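# Feed timber through roller feed, then stop it

## Task

Get the piece of timber to pass all the way through the motorised roller feed, and finish with the feed switched off. Pressing the green button starts the rollers, and they keep turning until the red button is pressed. A blue lamp on the machine lights when the timber is almost through and remains lit afterwards.

## Robot and tools

ROBOTS. Three identical i2rt Big YAM arms, arm1, arm2 and arm3, each with six revolute joints, a two-finger gripper and a wrist camera (arm1_cam_wrist, arm2_cam_wrist, arm3_cam_wrist). Each hand reaches roughly 1.0 m from its joint1 axis. Fixed room cameras: cam_button, cam_end, cam_infeed, cam_line, cam_mouth, cam_over, cam_side. Feet (base_link) in the scene frame, metres, quaternion wxyz, each foot facing its own +x: arm1 x=-0.180 y=+0.608 z=+0.737 (+0.736, +0.000, -0.001, -0.677); arm2 x=+1.158 y=-2.058 z=+0.715 (+0.618, -0.003, -0.004, +0.786); arm3 x=+1.351 y=+0.620 z=+0.828 (+0.695, -0.001, +0.001, -0.719).

FRAME. One shared scene frame: origin on the floor, +z upward, positions in metres. The hand point sits between the finger pads, about 1 cm short of the tips. Fingers extend along the hand's +z; they open and close along its y. Printed hand positions can be off, more so at long reach.

JOINTS (radians, absolute; tolerance for done in brackets): joint1_rad -2.879..2.879 (±0.045) swivels the arm about its foot, positive counter-clockwise seen from above, 0 facing the foot's +x; joint2_rad 0..3.141 (±0.14) shoulder, 0 = upper arm pointing back, increasing lifts it up then forward; joint3_rad 0..3.019 (±0.09) elbow, 0 folded, increasing opens; joint4_rad -1.692..1.57 (±0.055) hand pitch, positive tips fingers up; joint5_rad -1.57..1.57 (±0.03) sideways swing, positive toward the arm's right; joint6_rad -2.094..2.094 (±0.035) roll, positive clockwise viewed from behind the hand; gripper_m 0..0.093 m (±0.003), the fingertip gap, roughly 50-64 N per pad.

move. Keys arm1, arm2, arm3 (one object per arm; an arm not named gets nothing new) plus cameras. Inside an arm's object: joints = dictionary of absolute targets by joint name; target = one list of 7 numbers [x, y, z, qw, qx, qy, qz], an absolute hand pose in the scene frame, reached along a straight line from the current hand_target; speed = top speed of that line, 0.002..0.5 m/s, default 0.25, allowed only with target (rotation capped at twice that value in rad/s); min_time_s = 0.1..8 s, the shortest duration for that arm's joint motions. When target is given, joints may contain gripper_m only. cameras: list of names, ["all"], or []; omitted means all for an empty call, none otherwise. Unknown keys make the call invalid; out-of-range values get it refused, and a refusal cancels the later move/wait/finished_scene calls in the same reply. An empty move returns the full state, scene number and images. All motions start together; all hand paths in one call finish together at the slowest one's pace, lasting 0.5..10 s; a call never exceeds 15 s. Each control step clips the path pose to within 100 mm and 20 degrees of the measured hand, then solves damped IK, favouring position. Expect hands to lag, drift, overshoot speed near full stretch, and land a centimetre or more off. Paths ignore obstacles and other arms; joint-space moves can swing wide.

RESULTS. The move line lists each arm given a motion with done or its worst status, e.g. "move: arm1 done; arm2 time_out". joint_status and hand_status words: off_target (rested short, may still push); time_out (arm kept near-current targets and keeps pushing; on_its_own lists them; send reported positions to relax); not_followed (a safety check withheld the targets: "joint command not followed" or "pose unreachable"; a gripper target still runs, and the arm may keep retrying); limit_stop_at_motor_heat. "as last shown" lists arms not in the action; their statuses say "not commanded" and other lines are unchanged. In on_its_own, "held at" is the target, not the reading. hand_target is the hand pose at the held joint targets. Joint velocities are rad/s (gripper m/s); "within noise" means still. Joint torques follow joint order, include gravity and offsets, positive toward larger angles; entries 3 and 4 wrap at ±28 N m. The pictures line gives image order; images may trail the state slightly. Gripper: empty and shut reads 0.000-0.003; on a hard part at full force it reads up to ~0.005 under or ~0.002 over the width; full squeeze begins about 0.005 below first-contact reading. Open well above the reading to release.

wait: seconds 0..10, optional cameras; scene keeps running. zoom_image: camera plus region [x0, y0, x1, y1] in pixels from the image's top-left, at most 504 by 504, only for a camera in the latest images. finished_scene: scene = current scene number; irreversible, so only call once the timber is through, the blue light is on and the feed is stopped, since it must stay solved without the robots.

AVOID. Arms keep pushing on contact and never stop by themselves. Hard presses between arms (including one gripper closing on another's fingers) end the scene; the clearance check can react late and ignores fingers, housings and cameras. Don't knock the timber or anything out of the work area, drop it, release it while moving, or slam fixed objects. Loose objects may get nudged occasionally. Long stretched holds, loads and pushes against unreachable poses heat motors: MOTOR HOT appears near 85 °C, and at 100 °C the arm goes limp for 30-60 s (OVER-TEMPERATURE FAULT); afterwards resend targets. The world keeps moving while you think, and arms hold their last command.

Each tool is called after "Request:" as name([rows], argument=value, ...), one row to a line, values as JSON.

## Session

Request:
move()

Scene clock: 0.00 s.
Joint torques (N m): no reading
Heat: arm1: hottest joint3_rad 28 °C; arm2: hottest joint2_rad 30 °C; arm3: hottest joint2_rad 32 °C.
Joint velocities: within noise
arm1.joint_positions: joint1_rad=-0.144 joint2_rad=+0.639 joint3_rad=+1.409 joint4_rad=-1.538 joint5_rad=+0.065 joint6_rad=-0.300 gripper_m=+0.09396
arm1.joint_status: not commanded
arm1.hand: x=-0.2047 y=+0.3991 z=+1.2426 quat_wxyz=(-0.199, -0.578, -0.716, +0.338) (m; scene frame)
arm1.hand_target: x=-0.2046 y=+0.4004 z=+1.2534 quat_wxyz=(-0.206, -0.575, -0.711, +0.348) (m; scene frame)
arm1.hand_status: not commanded
arm2.joint_positions: joint1_rad=+0.180 joint2_rad=+0.622 joint3_rad=+1.343 joint4_rad=-1.487 joint5_rad=-0.211 joint6_rad=+0.295 gripper_m=+0.09396
arm2.joint_status: not commanded
arm2.hand: x=+1.0322 y=-1.8764 z=+1.2036 quat_wxyz=(-0.078, +0.714, -0.574, -0.392) (m; scene frame)
arm2.hand_target: x=+1.0327 y=-1.8777 z=+1.2141 quat_wxyz=(-0.083, +0.711, -0.570, -0.402) (m; scene frame)
arm2.hand_status: not commanded
arm3.joint_positions: joint1_rad=+0.052 joint2_rad=+0.650 joint3_rad=+1.414 joint4_rad=-1.603 joint5_rad=-0.096 joint6_rad=+0.043 gripper_m=+0.09396
arm3.joint_status: not commanded
arm3.hand: x=+1.3719 y=+0.4183 z=+1.3218 quat_wxyz=(-0.290, -0.656, -0.663, +0.213) (m; scene frame)
arm3.hand_target: x=+1.3719 y=+0.4196 z=+1.3299 quat_wxyz=(-0.297, -0.653, -0.661, +0.220) (m; scene frame)
arm3.hand_status: not commanded
pictures: arm1_cam_wrist, arm2_cam_wrist, arm3_cam_wrist, cam_button, cam_end, cam_infeed, cam_line, cam_mouth, cam_over, cam_side
Images, in order (width x height): arm1_cam_wrist 672x504, arm2_cam_wrist 672x504, arm3_cam_wrist 672x504, cam_button 896x504, cam_end 896x504, cam_infeed 896x504, cam_line 896x504, cam_mouth 896x504, cam_over 896x504, cam_side 896x504.

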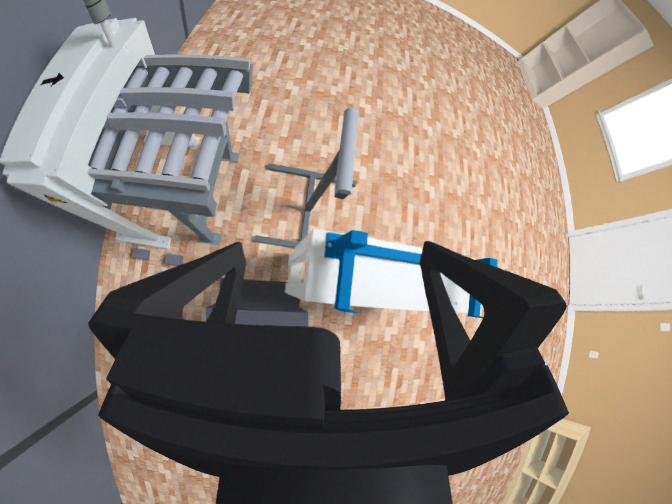

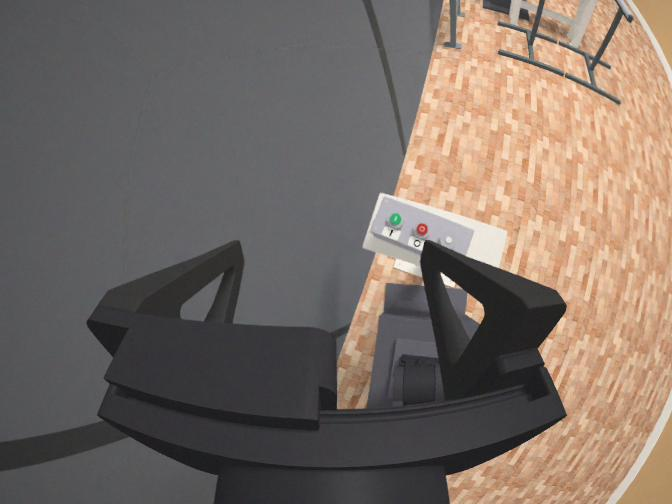

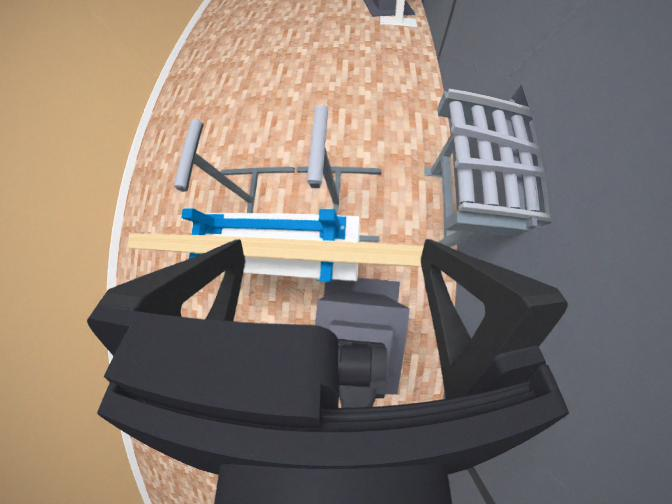

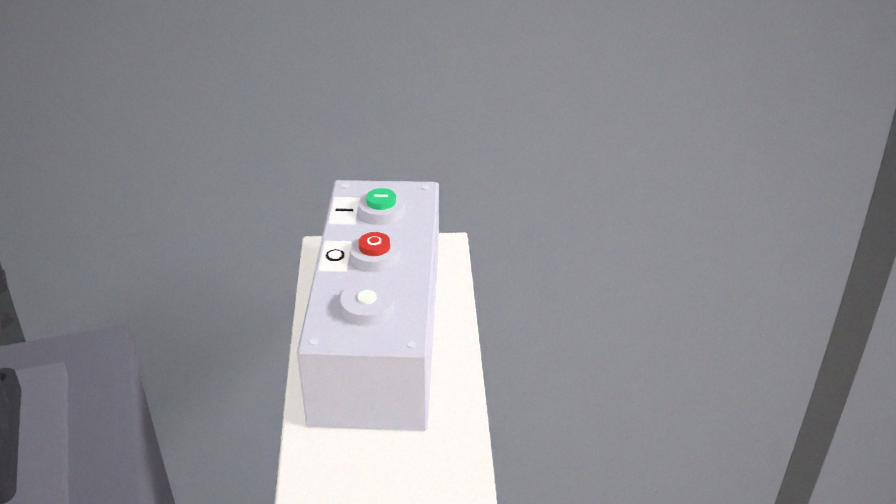

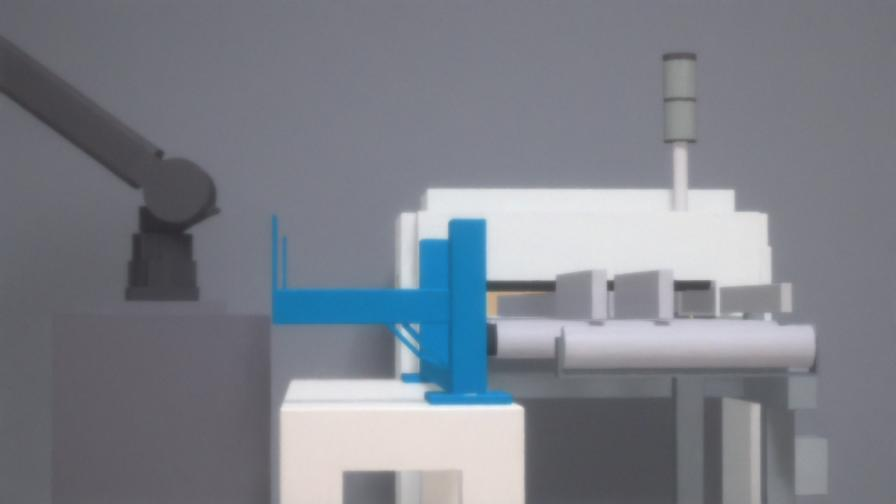

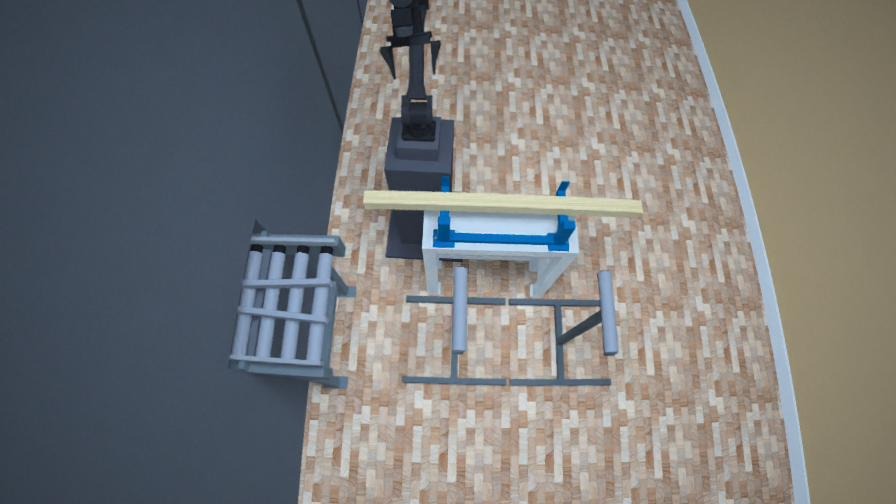

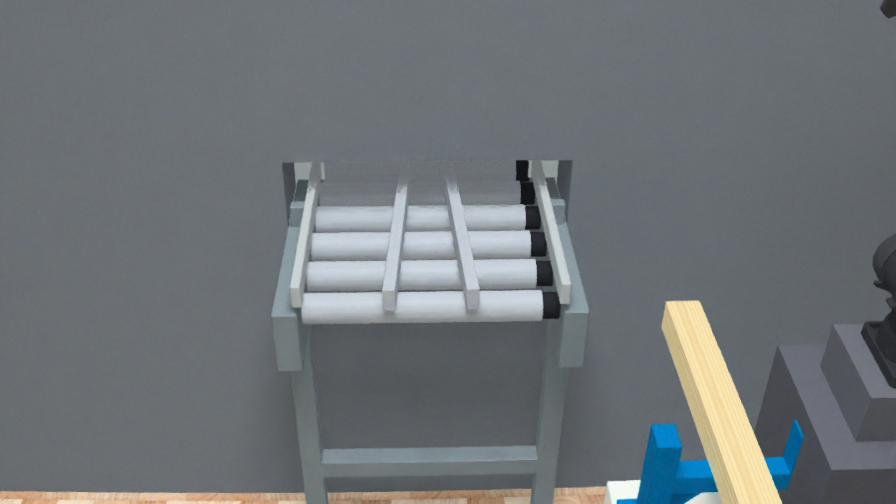

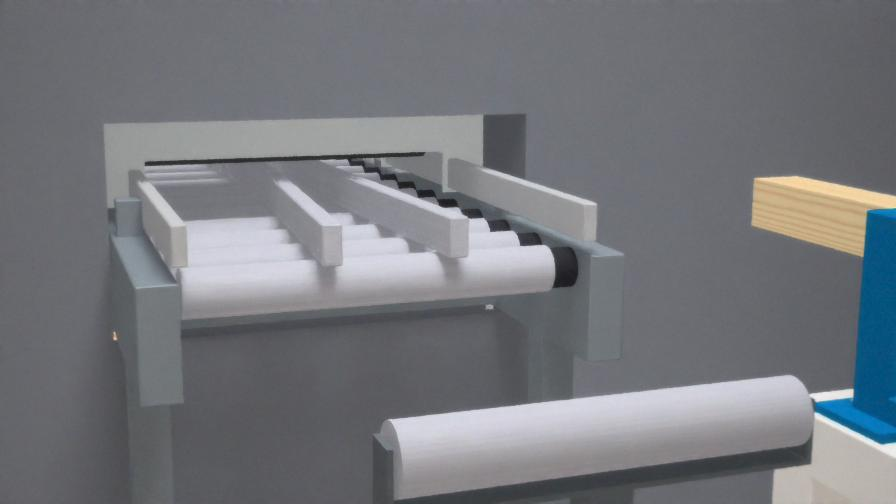

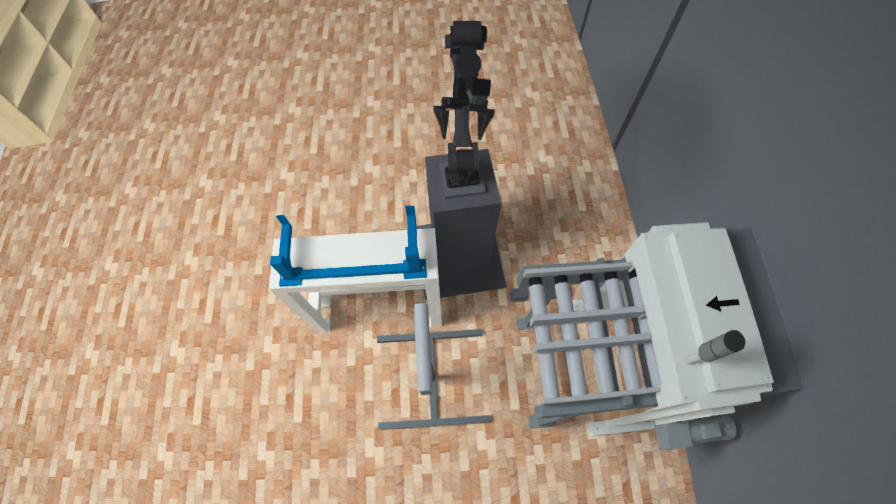

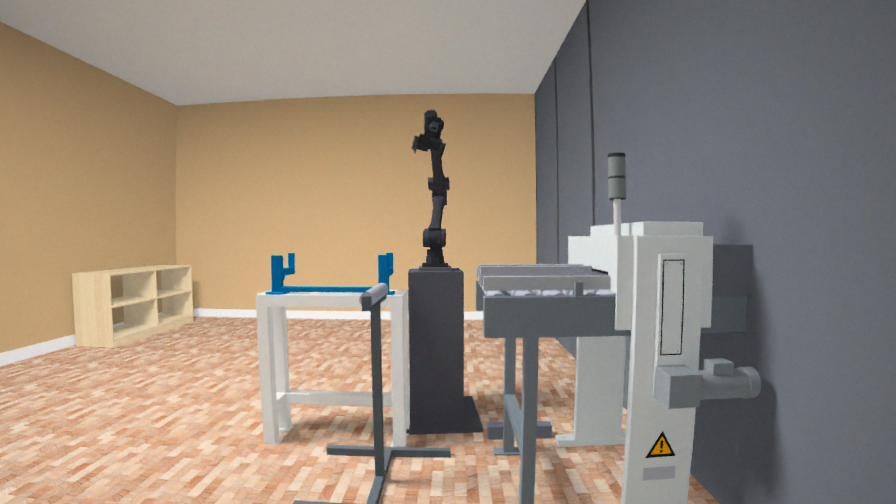

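Request:
zoom_image(camera="cam_mouth", region=[100, 80, 604, 400])

Request:
zoom_image(camera="cam_infeed", region=[220, 160, 660, 400])

Request:
zoom_image(camera="cam_line", region=[250, 120, 754, 400])

Request:
zoom_image(camera="cam_end", region=[380, 180, 830, 420])

Request:
zoom_image(camera="cam_over", region=[350, 200, 800, 450])

Request:
zoom_image(camera="cam_side", region=[240, 200, 744, 480])

Request:
zoom_image(camera="arm3_cam_wrist", region=[120, 60, 560, 320])

Request:
zoom_image(camera="arm1_cam_wrist", region=[0, 0, 504, 330])

Request:
zoom_image(camera="arm2_cam_wrist", region=[330, 160, 560, 420])

Scaled by 1.000.

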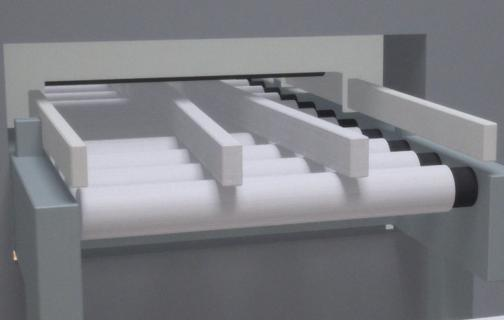

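Scaled by 1.145 from the camera's 896x504 image, which has a finer 1280x720 frame.

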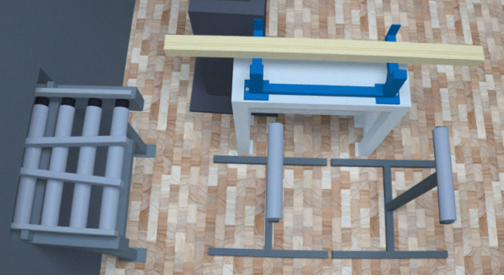

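Scaled by 1.000.

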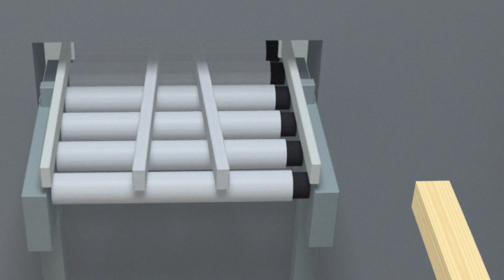

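Scaled by 1.120 from the camera's 896x504 image, which has a finer 1280x720 frame.

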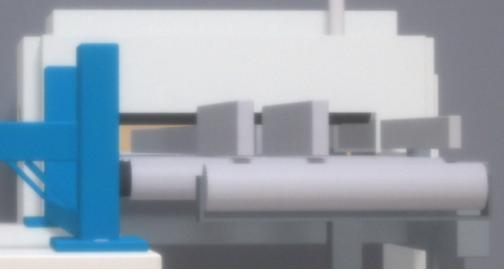

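Scaled by 1.120 from the camera's 896x504 image, which has a finer 1280x720 frame.

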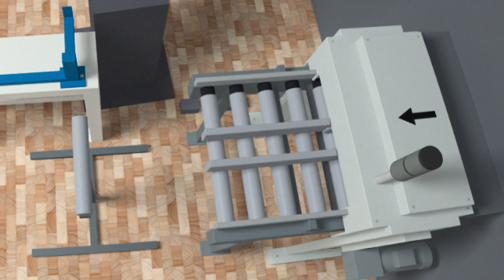

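Scaled by 1.000.

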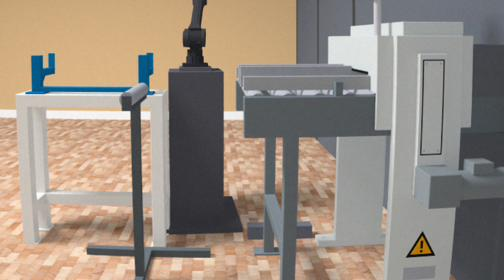

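Scaled by 1.145 from the camera's 672x504 image, which has a finer 960x720 frame.

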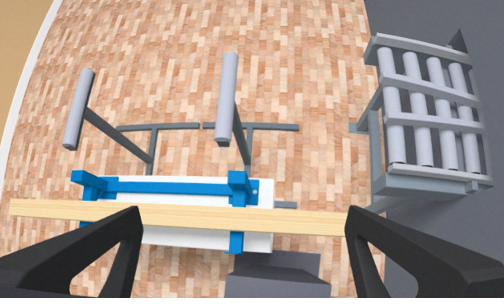

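Scaled by 1.000.

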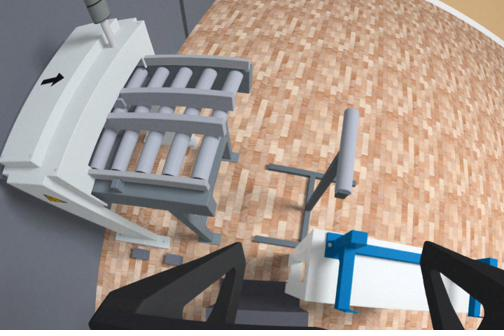

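Scaled by 1.938 from the camera's 672x504 image, which has a finer 960x720 frame.

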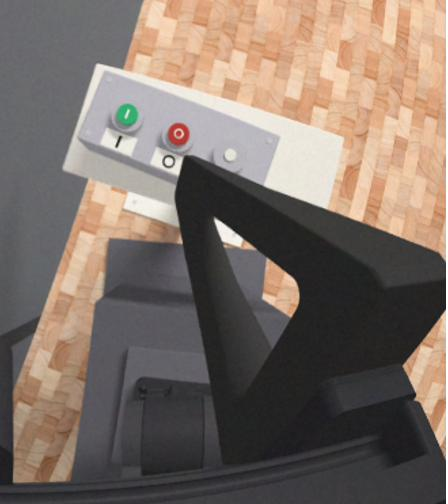

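Request:
move(arm3={"target": [1.5, 0.25, 1.3, 0, 0, 1, 0], "speed": 0.2}, cameras=["arm3_cam_wrist", "cam_infeed", "cam_line"])

Scene clock: 27.83 s.
Joint torques (N m): arm1=[-0.67 1.79 9.42 1.92 0.06 -0.04] | arm2=[-0.26 2.67 9.81 2.29 -0.15 -0.04] | arm3=[2.32 -5.54 10.85 1.2 -0.05 -0.15]
Heat: arm1: hottest joint3_rad 31 °C; arm2: hottest joint3_rad 34 °C; arm3: hottest joint2_rad 32 °C.
move: arm3 off_target
Joint velocities: within noise
arm1, arm2: as last shown
arm3.joint_positions: joint1_rad=+0.402 joint2_rad=+1.245 joint3_rad=+1.723 joint4_rad=-1.678 joint5_rad=-0.006 joint6_rad=-1.172 gripper_m=+0.09396
arm3.joint_status: not commanded
arm3.hand: x=+1.4940 y=+0.2531 z=+1.2828 quat_wxyz=(-0.070, -0.015, -0.983, +0.170) (m; scene frame)
arm3.hand_target: x=+1.4997 y=+0.2504 z=+1.2989 quat_wxyz=(-0.074, -0.002, -0.980, +0.183) (m; scene frame)
arm3.hand_status: off_target (0.018 m and 21.2 deg from the pose sent, 0.213 m and 96.9 deg at the start; pose on its path clipped on 42 of 159 steps; a joint's target at an end of its range on 123 of 159 steps)
pictures: arm3_cam_wrist, cam_infeed, cam_line
Images, in order (width x height): arm3_cam_wrist 672x504, cam_infeed 896x504, cam_line 896x504.

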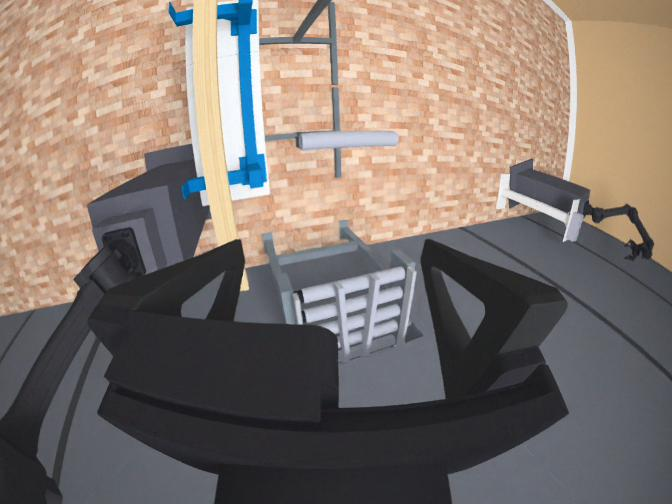

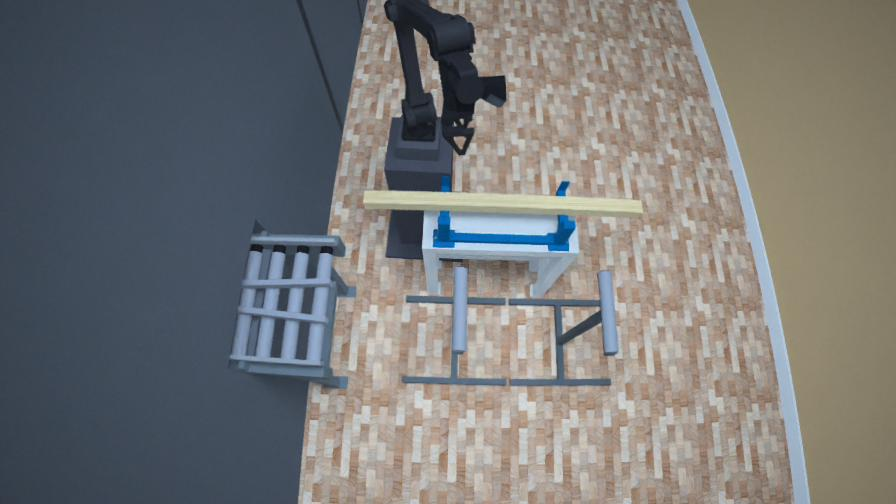

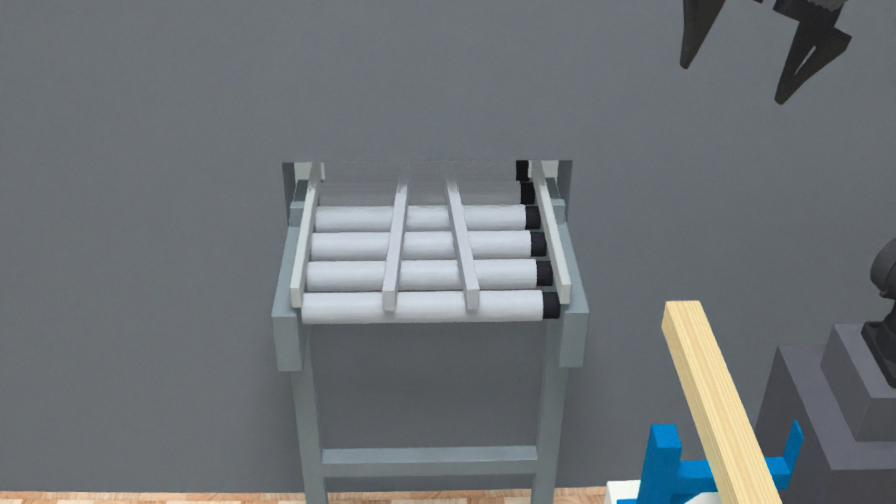

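Request:
zoom_image(camera="arm3_cam_wrist", region=[150, 100, 450, 380])

Request:
zoom_image(camera="arm3_cam_wrist", region=[100, 0, 400, 250])

Scaled by 1.680 from the camera's 672x504 image, which has a finer 960x720 frame.

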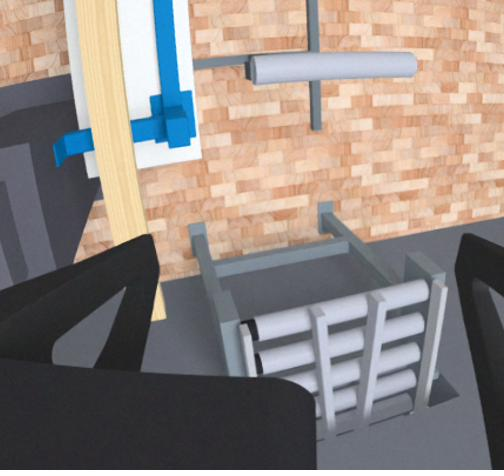

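Scaled by 1.680 from the camera's 672x504 image, which has a finer 960x720 frame.

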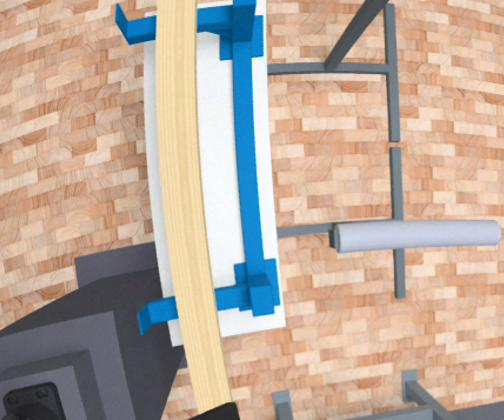

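Request:
zoom_image(camera="arm3_cam_wrist", region=[60, 170, 230, 350])

Request:
zoom_image(camera="arm3_cam_wrist", region=[480, 130, 672, 290])

Scaled by 2.800 from the camera's 672x504 image, which has a finer 960x720 frame.

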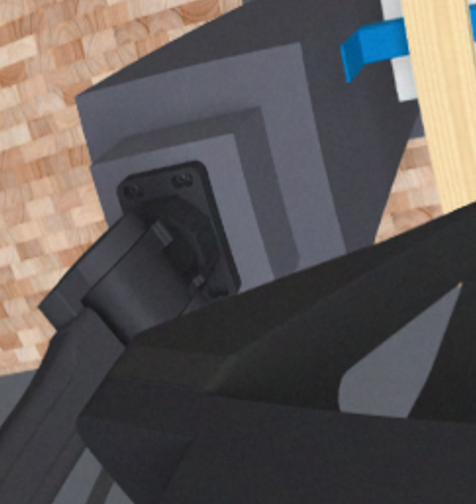

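Scaled by 2.625 from the camera's 672x504 image, which has a finer 960x720 frame.

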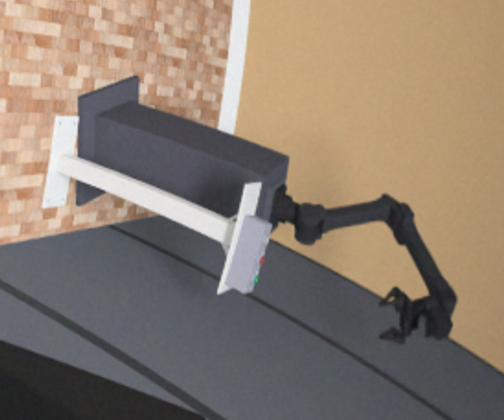

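Request:
move(arm3={"target": [1.2, -0.05, 1.25, 0, 0, 1, 0], "speed": 0.2}, cameras=["arm3_cam_wrist"])

Scene clock: 70.67 s.
Joint torques (N m): arm1=[-0.67 1.85 9.43 1.92 0.06 -0.04] | arm2=[-0.32 2.78 9.78 2.26 -0.15 -0.05] | arm3=[-0.09 -15.97 10.44 1.32 0 -0.12]
Heat: arm1: hottest joint3_rad 33 °C; arm2: hottest joint3_rad 37 °C; arm3: hottest joint2_rad 32 °C.
move: arm3 off_target
Joint velocities: within noise
arm1, arm2: as last shown
arm3.joint_positions: joint1_rad=-0.189 joint2_rad=+2.028 joint3_rad=+2.575 joint4_rad=-1.680 joint5_rad=-0.012 joint6_rad=-1.770 gripper_m=+0.09396
arm3.joint_status: not commanded
arm3.hand: x=+1.2024 y=-0.0445 z=+1.2423 quat_wxyz=(+0.041, -0.010, -0.976, +0.214) (m; scene frame)
arm3.hand_target: x=+1.2002 y=-0.0490 z=+1.2492 quat_wxyz=(+0.046, -0.004, -0.974, +0.223) (m; scene frame)
arm3.hand_status: off_target (0.010 m and 25.2 deg from the pose sent, 0.424 m and 21.2 deg at the start; pose on its path clipped on 33 of 94 steps; a joint's target at an end of its range on 93 of 94 steps)
pictures: arm3_cam_wrist
Images, in order (width x height): arm3_cam_wrist 672x504.

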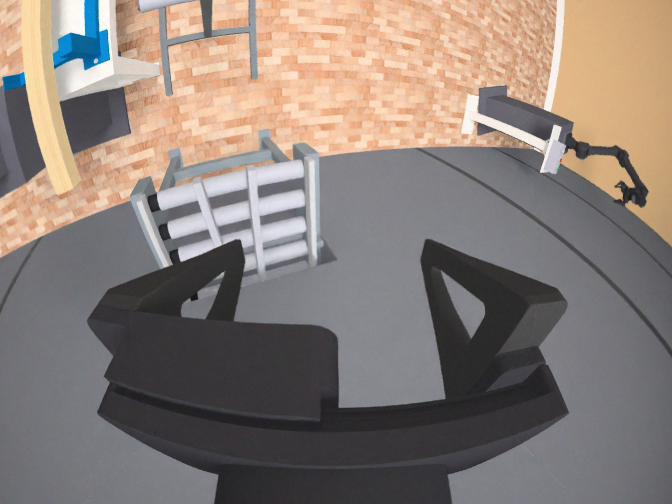

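Request:
zoom_image(camera="arm3_cam_wrist", region=[110, 110, 360, 310])

Request:
zoom_image(camera="arm3_cam_wrist", region=[0, 0, 270, 200])

Scaled by 2.016 from the camera's 672x504 image, which has a finer 960x720 frame.

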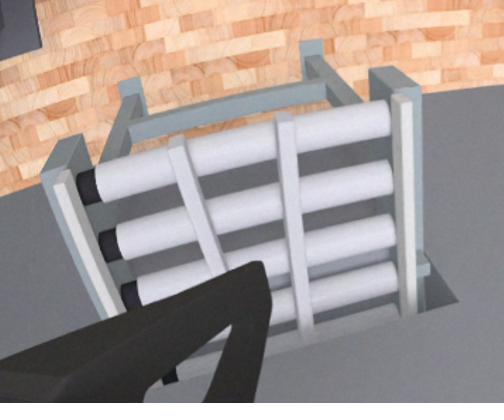

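Scaled by 1.867 from the camera's 672x504 image, which has a finer 960x720 frame.

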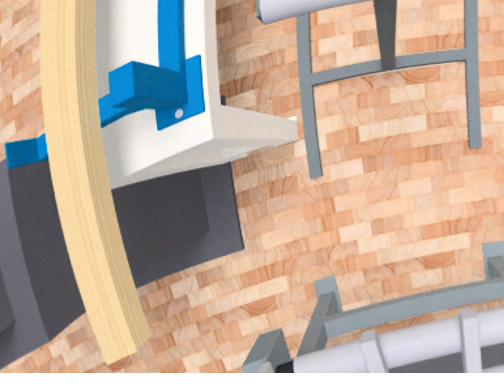

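Request:
zoom_image(camera="arm3_cam_wrist", region=[10, 60, 110, 210])

Scaled by 3.360 from the camera's 672x504 image, which has a finer 960x720 frame.

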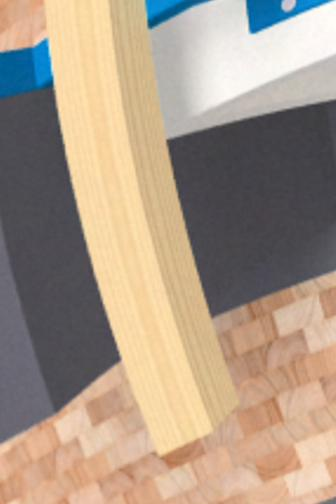

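Request:
zoom_image(camera="arm3_cam_wrist", region=[450, 70, 660, 220])

Scaled by 2.400 from the camera's 672x504 image, which has a finer 960x720 frame.

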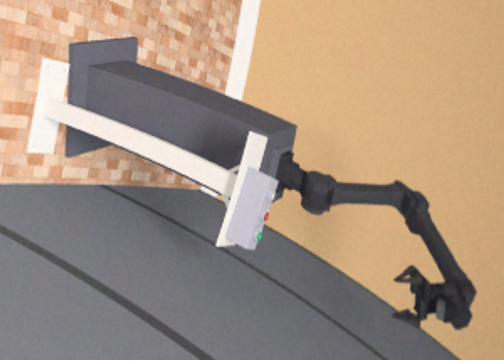

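Request:
move(arm1={"target": [0.0, 0.1, 1.15, 0, 0, 1, 0], "speed": 0.2}, arm2={"target": [1.02, -1.75, 1.05, 0, 0.707, -0.707, 0], "speed": 0.2, "joints": {"gripper_m": 0.0}}, cameras=["arm1_cam_wrist", "arm2_cam_wrist", "cam_over", "cam_button"])

Scene clock: 109.80 s.
Joint torques (N m): arm1=[-0.09 -13.92 12.97 0.69 0.09 -0.18] | arm2=[-0.97 -6.71 12.63 0.29 0.11 0.09] | arm3=[-0.79 -15.38 10.45 1.03 -0.05 -0.11]
Heat: arm1: hottest joint3_rad 34 °C; arm2: hottest joint3_rad 39 °C; arm3: hottest joint2_rad 36 °C.
move: arm1 off_target; arm2 off_target
Joint velocities: within noise
arm1.joint_positions: joint1_rad=+0.251 joint2_rad=+1.629 joint3_rad=+1.980 joint4_rad=-1.673 joint5_rad=-0.004 joint6_rad=-1.212 gripper_m=+0.09396
arm1.joint_status: not commanded
arm1.hand: x=-0.0056 y=+0.1066 z=+1.1346 quat_wxyz=(-0.045, -0.012, -0.992, +0.117) (m; scene frame)
arm1.hand_target: x=-0.0002 y=+0.1009 z=+1.1491 quat_wxyz=(-0.048, -0.001, -0.990, +0.133) (m; scene frame)
arm1.hand_status: off_target (0.018 m and 14.5 deg from the pose sent, 0.374 m and 88.6 deg at the start; a joint's target at an end of its range on 73 of 145 steps)
arm2.joint_positions: joint1_rad=+0.176 joint2_rad=+1.186 joint3_rad=+1.343 joint4_rad=-1.690 joint5_rad=-0.014 joint6_rad=+0.395 gripper_m=+0.00019
arm2.joint_status: all done
arm2.hand: x=+1.0203 y=-1.7584 z=+1.0336 quat_wxyz=(-0.005, +0.714, -0.700, -0.018) (m; scene frame)
arm2.hand_target: x=+1.0201 y=-1.7505 z=+1.0491 quat_wxyz=(-0.012, +0.707, -0.707, -0.030) (m; scene frame)
arm2.hand_status: off_target (0.018 m and 2.4 deg from the pose sent, 0.199 m and 48.6 deg at the start; a joint's target at an end of its range on 53 of 145 steps)
arm3: as last shown
arm3.joint_positions: joint1_rad=-0.189 joint2_rad=+2.028 joint3_rad=+2.575 joint4_rad=-1.680 joint5_rad=-0.011 joint6_rad=-1.771 gripper_m=+0.09396
arm3.hand: x=+1.2024 y=-0.0444 z=+1.2423 quat_wxyz=(+0.042, -0.010, -0.976, +0.214) (m; scene frame)
pictures: arm1_cam_wrist, arm2_cam_wrist, cam_button, cam_over
Images, in order (width x height): arm1_cam_wrist 672x504, arm2_cam_wrist 672x504, cam_button 896x504, cam_over 896x504.

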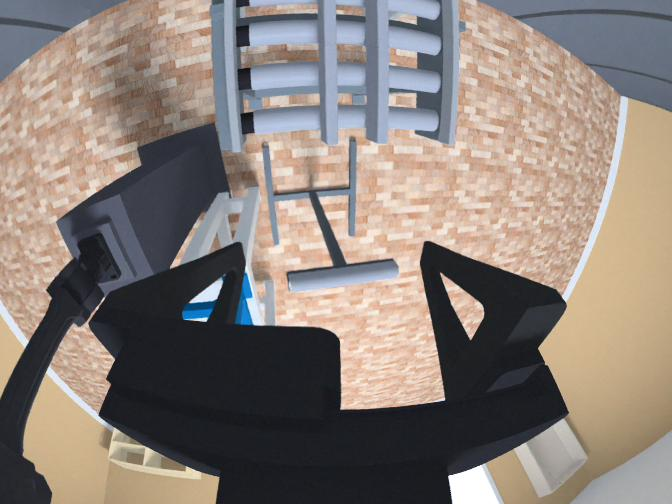

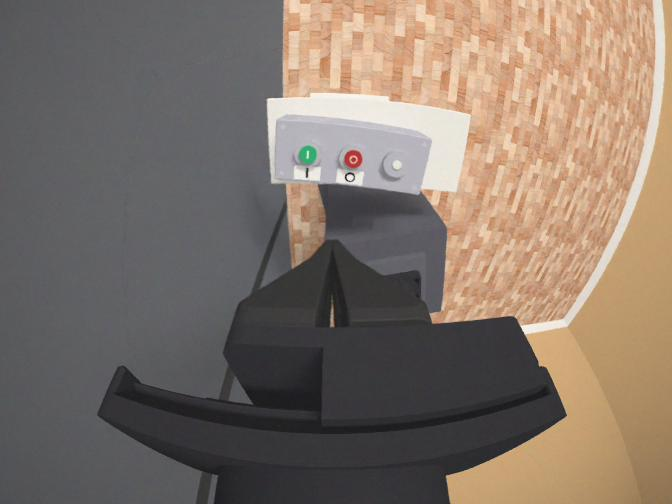

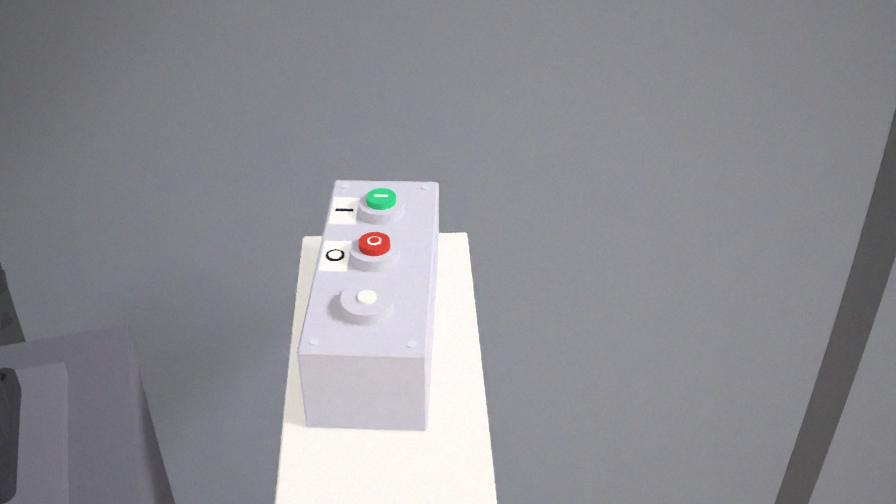

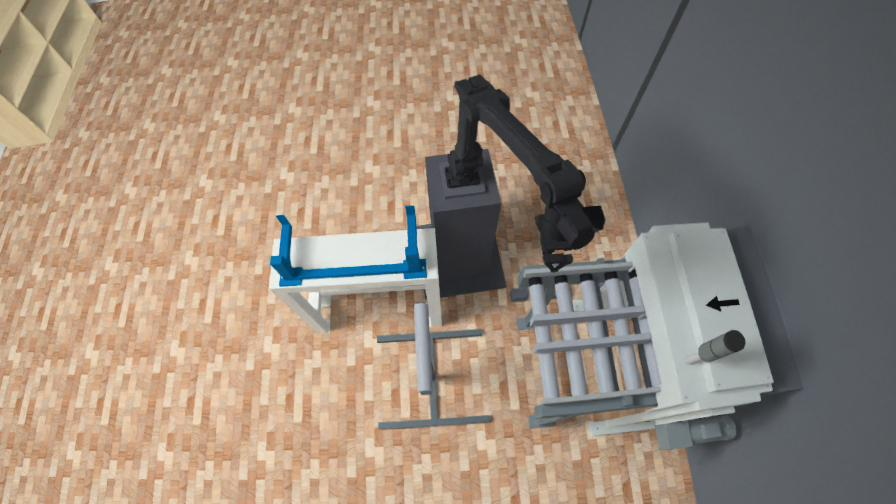

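Request:
zoom_image(camera="arm1_cam_wrist", region=[180, 0, 500, 300])

Request:
zoom_image(camera="arm1_cam_wrist", region=[40, 180, 440, 480])

Request:
zoom_image(camera="arm2_cam_wrist", region=[250, 80, 490, 260])

Scaled by 1.575 from the camera's 672x504 image, which has a finer 960x720 frame.

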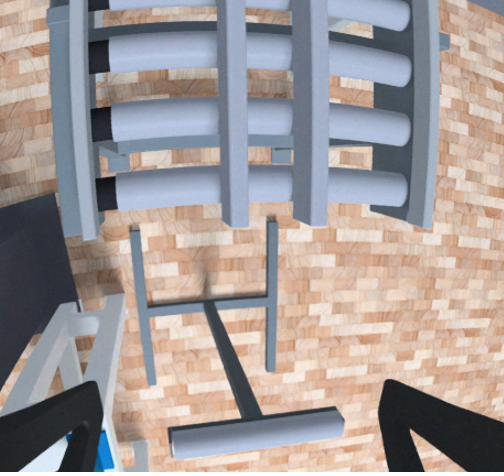

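Scaled by 1.260 from the camera's 672x504 image, which has a finer 960x720 frame.

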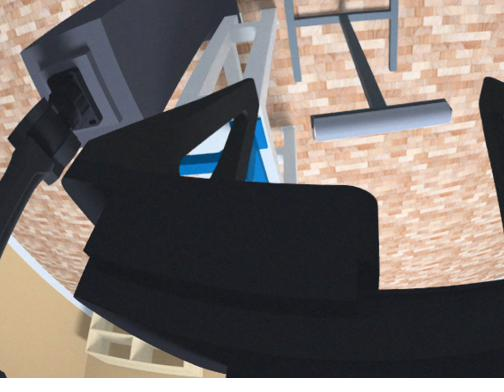

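Scaled by 2.100 from the camera's 672x504 image, which has a finer 960x720 frame.

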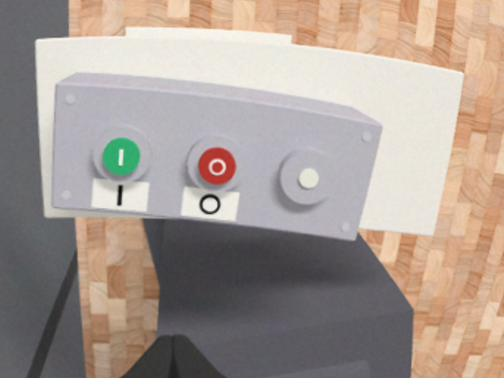

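Request:
move(arm3={"target": [1.6, 0.39, 1.08, 0, 0, 1, 0], "speed": 0.25}, cameras=["arm3_cam_wrist", "cam_infeed"])

Scene clock: 133.33 s.
Joint torques (N m): arm1=[-0.03 -13.98 12.98 0.7 0.08 -0.17] | arm2=[-1.03 -6.59 12.67 0.25 0.11 0.09] | arm3=[1.79 -6.95 6.69 1.39 0.05 0.13]
Heat: arm1: hottest joint3_rad 36 °C; arm2: hottest joint3_rad 42 °C; arm3: hottest joint2_rad 37 °C.
move: arm3 done
Joint velocities: within noise
arm1, arm2: as last shown
arm3.joint_positions: joint1_rad=+0.849 joint2_rad=+1.225 joint3_rad=+1.212 joint4_rad=-1.556 joint5_rad=-0.004 joint6_rad=-0.762 gripper_m=+0.09396
arm3.joint_status: not commanded
arm3.hand: x=+1.5985 y=+0.3872 z=+1.0839 quat_wxyz=(+0.000, +0.002, -1.000, -0.001) (m; scene frame)
arm3.hand_target: x=+1.6000 y=+0.3900 z=+1.0801 quat_wxyz=(+0.000, +0.000, -1.000, +0.000) (m; scene frame)
arm3.hand_status: done (0.005 m and 0.3 deg from the pose sent, 0.611 m and 25.2 deg at the start)
pictures: arm3_cam_wrist, cam_infeed
Images, in order (width x height): arm3_cam_wrist 672x504, cam_infeed 896x504.

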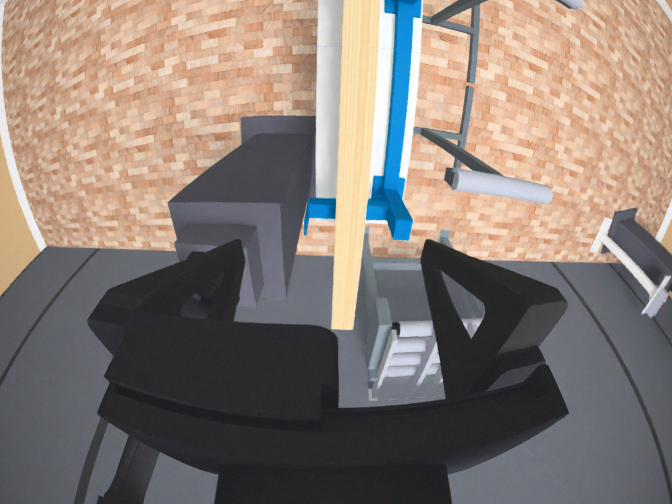

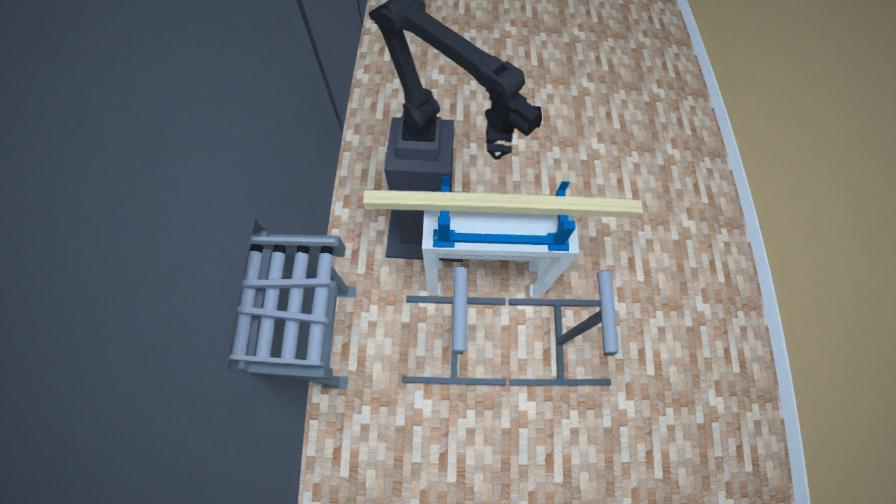

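Request:
zoom_image(camera="arm3_cam_wrist", region=[290, 0, 430, 170])

Request:
zoom_image(camera="arm3_cam_wrist", region=[290, 170, 430, 340])

Request:
zoom_image(camera="cam_infeed", region=[340, 150, 660, 380])

Scaled by 2.965 from the camera's 672x504 image, which has a finer 960x720 frame.

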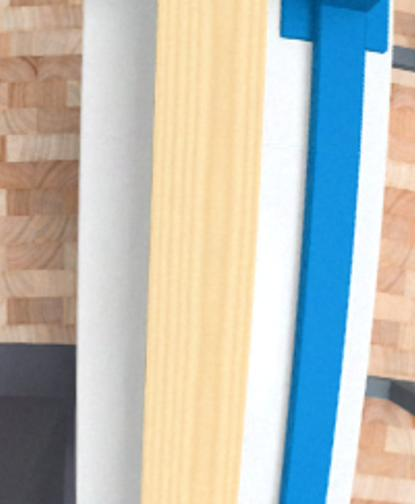

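Scaled by 2.965 from the camera's 672x504 image, which has a finer 960x720 frame.

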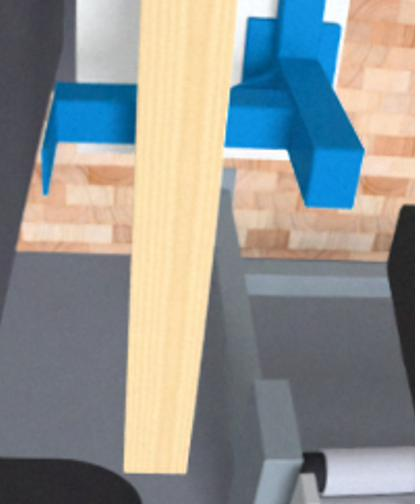

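Scaled by 1.575 from the camera's 896x504 image, which has a finer 1280x720 frame.

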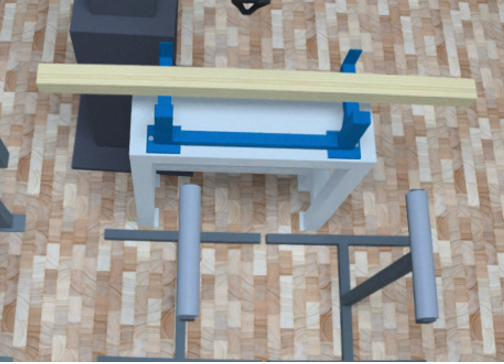

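Request:
move(arm3={"target": [1.655, 0.354, 0.86, 0, 0.0165, 0.99986, 0], "speed": 0.2}, cameras=["arm3_cam_wrist", "cam_infeed"])

Scene clock: 150.57 s.
Joint torques (N m): arm1=[-0.09 -13.92 12.98 0.69 0.09 -0.17] | arm2=[-1.14 -6.53 12.67 0.28 0.11 0.09] | arm3=[1.26 -9.88 5.9 1.1 -0.01 0.17]
Heat: arm1: hottest joint3_rad 38 °C; arm2: hottest joint3_rad 43 °C; arm3: hottest joint2_rad 35 °C.
move: arm3 done
Joint velocities: within noise
arm1, arm2: as last shown
arm3.joint_positions: joint1_rad=+0.875 joint2_rad=+1.573 joint3_rad=+0.956 joint4_rad=-0.944 joint5_rad=-0.004 joint6_rad=-0.700 gripper_m=+0.09396
arm3.joint_status: not commanded
arm3.hand: x=+1.6526 y=+0.3504 z=+0.8670 quat_wxyz=(-0.004, -0.015, -1.000, +0.002) (m; scene frame)
arm3.hand_target: x=+1.6548 y=+0.3542 z=+0.8601 quat_wxyz=(+0.000, -0.016, -1.000, +0.000) (m; scene frame)
arm3.hand_status: done (0.008 m and 0.5 deg from the pose sent, 0.233 m and 2.2 deg at the start)
pictures: arm3_cam_wrist, cam_infeed
Images, in order (width x height): arm3_cam_wrist 672x504, cam_infeed 896x504.

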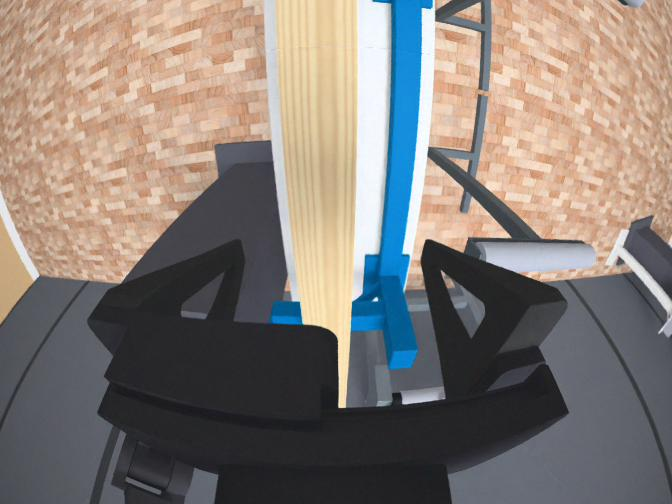

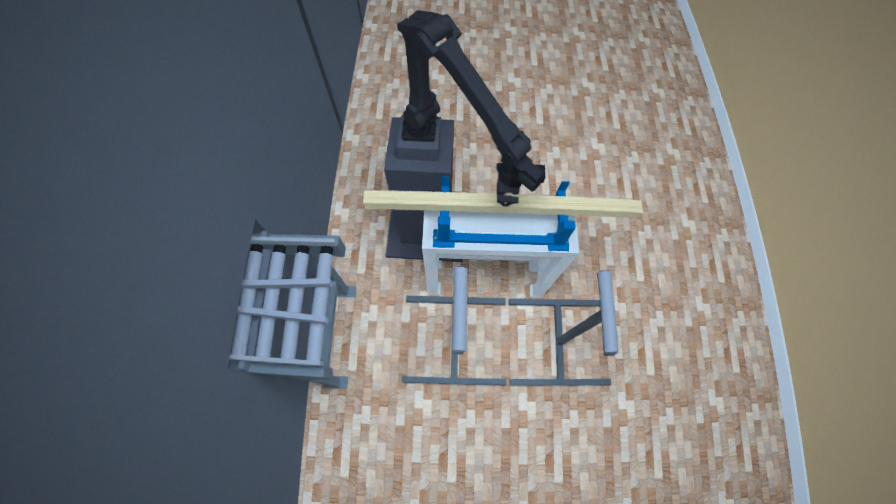

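Request:
zoom_image(camera="arm3_cam_wrist", region=[220, 100, 450, 340])

Scaled by 2.100 from the camera's 672x504 image, which has a finer 960x720 frame.

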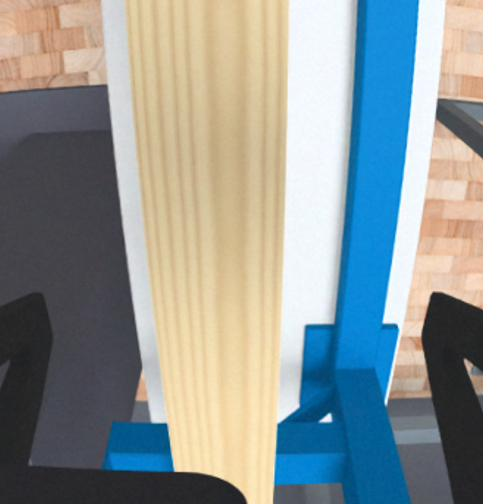

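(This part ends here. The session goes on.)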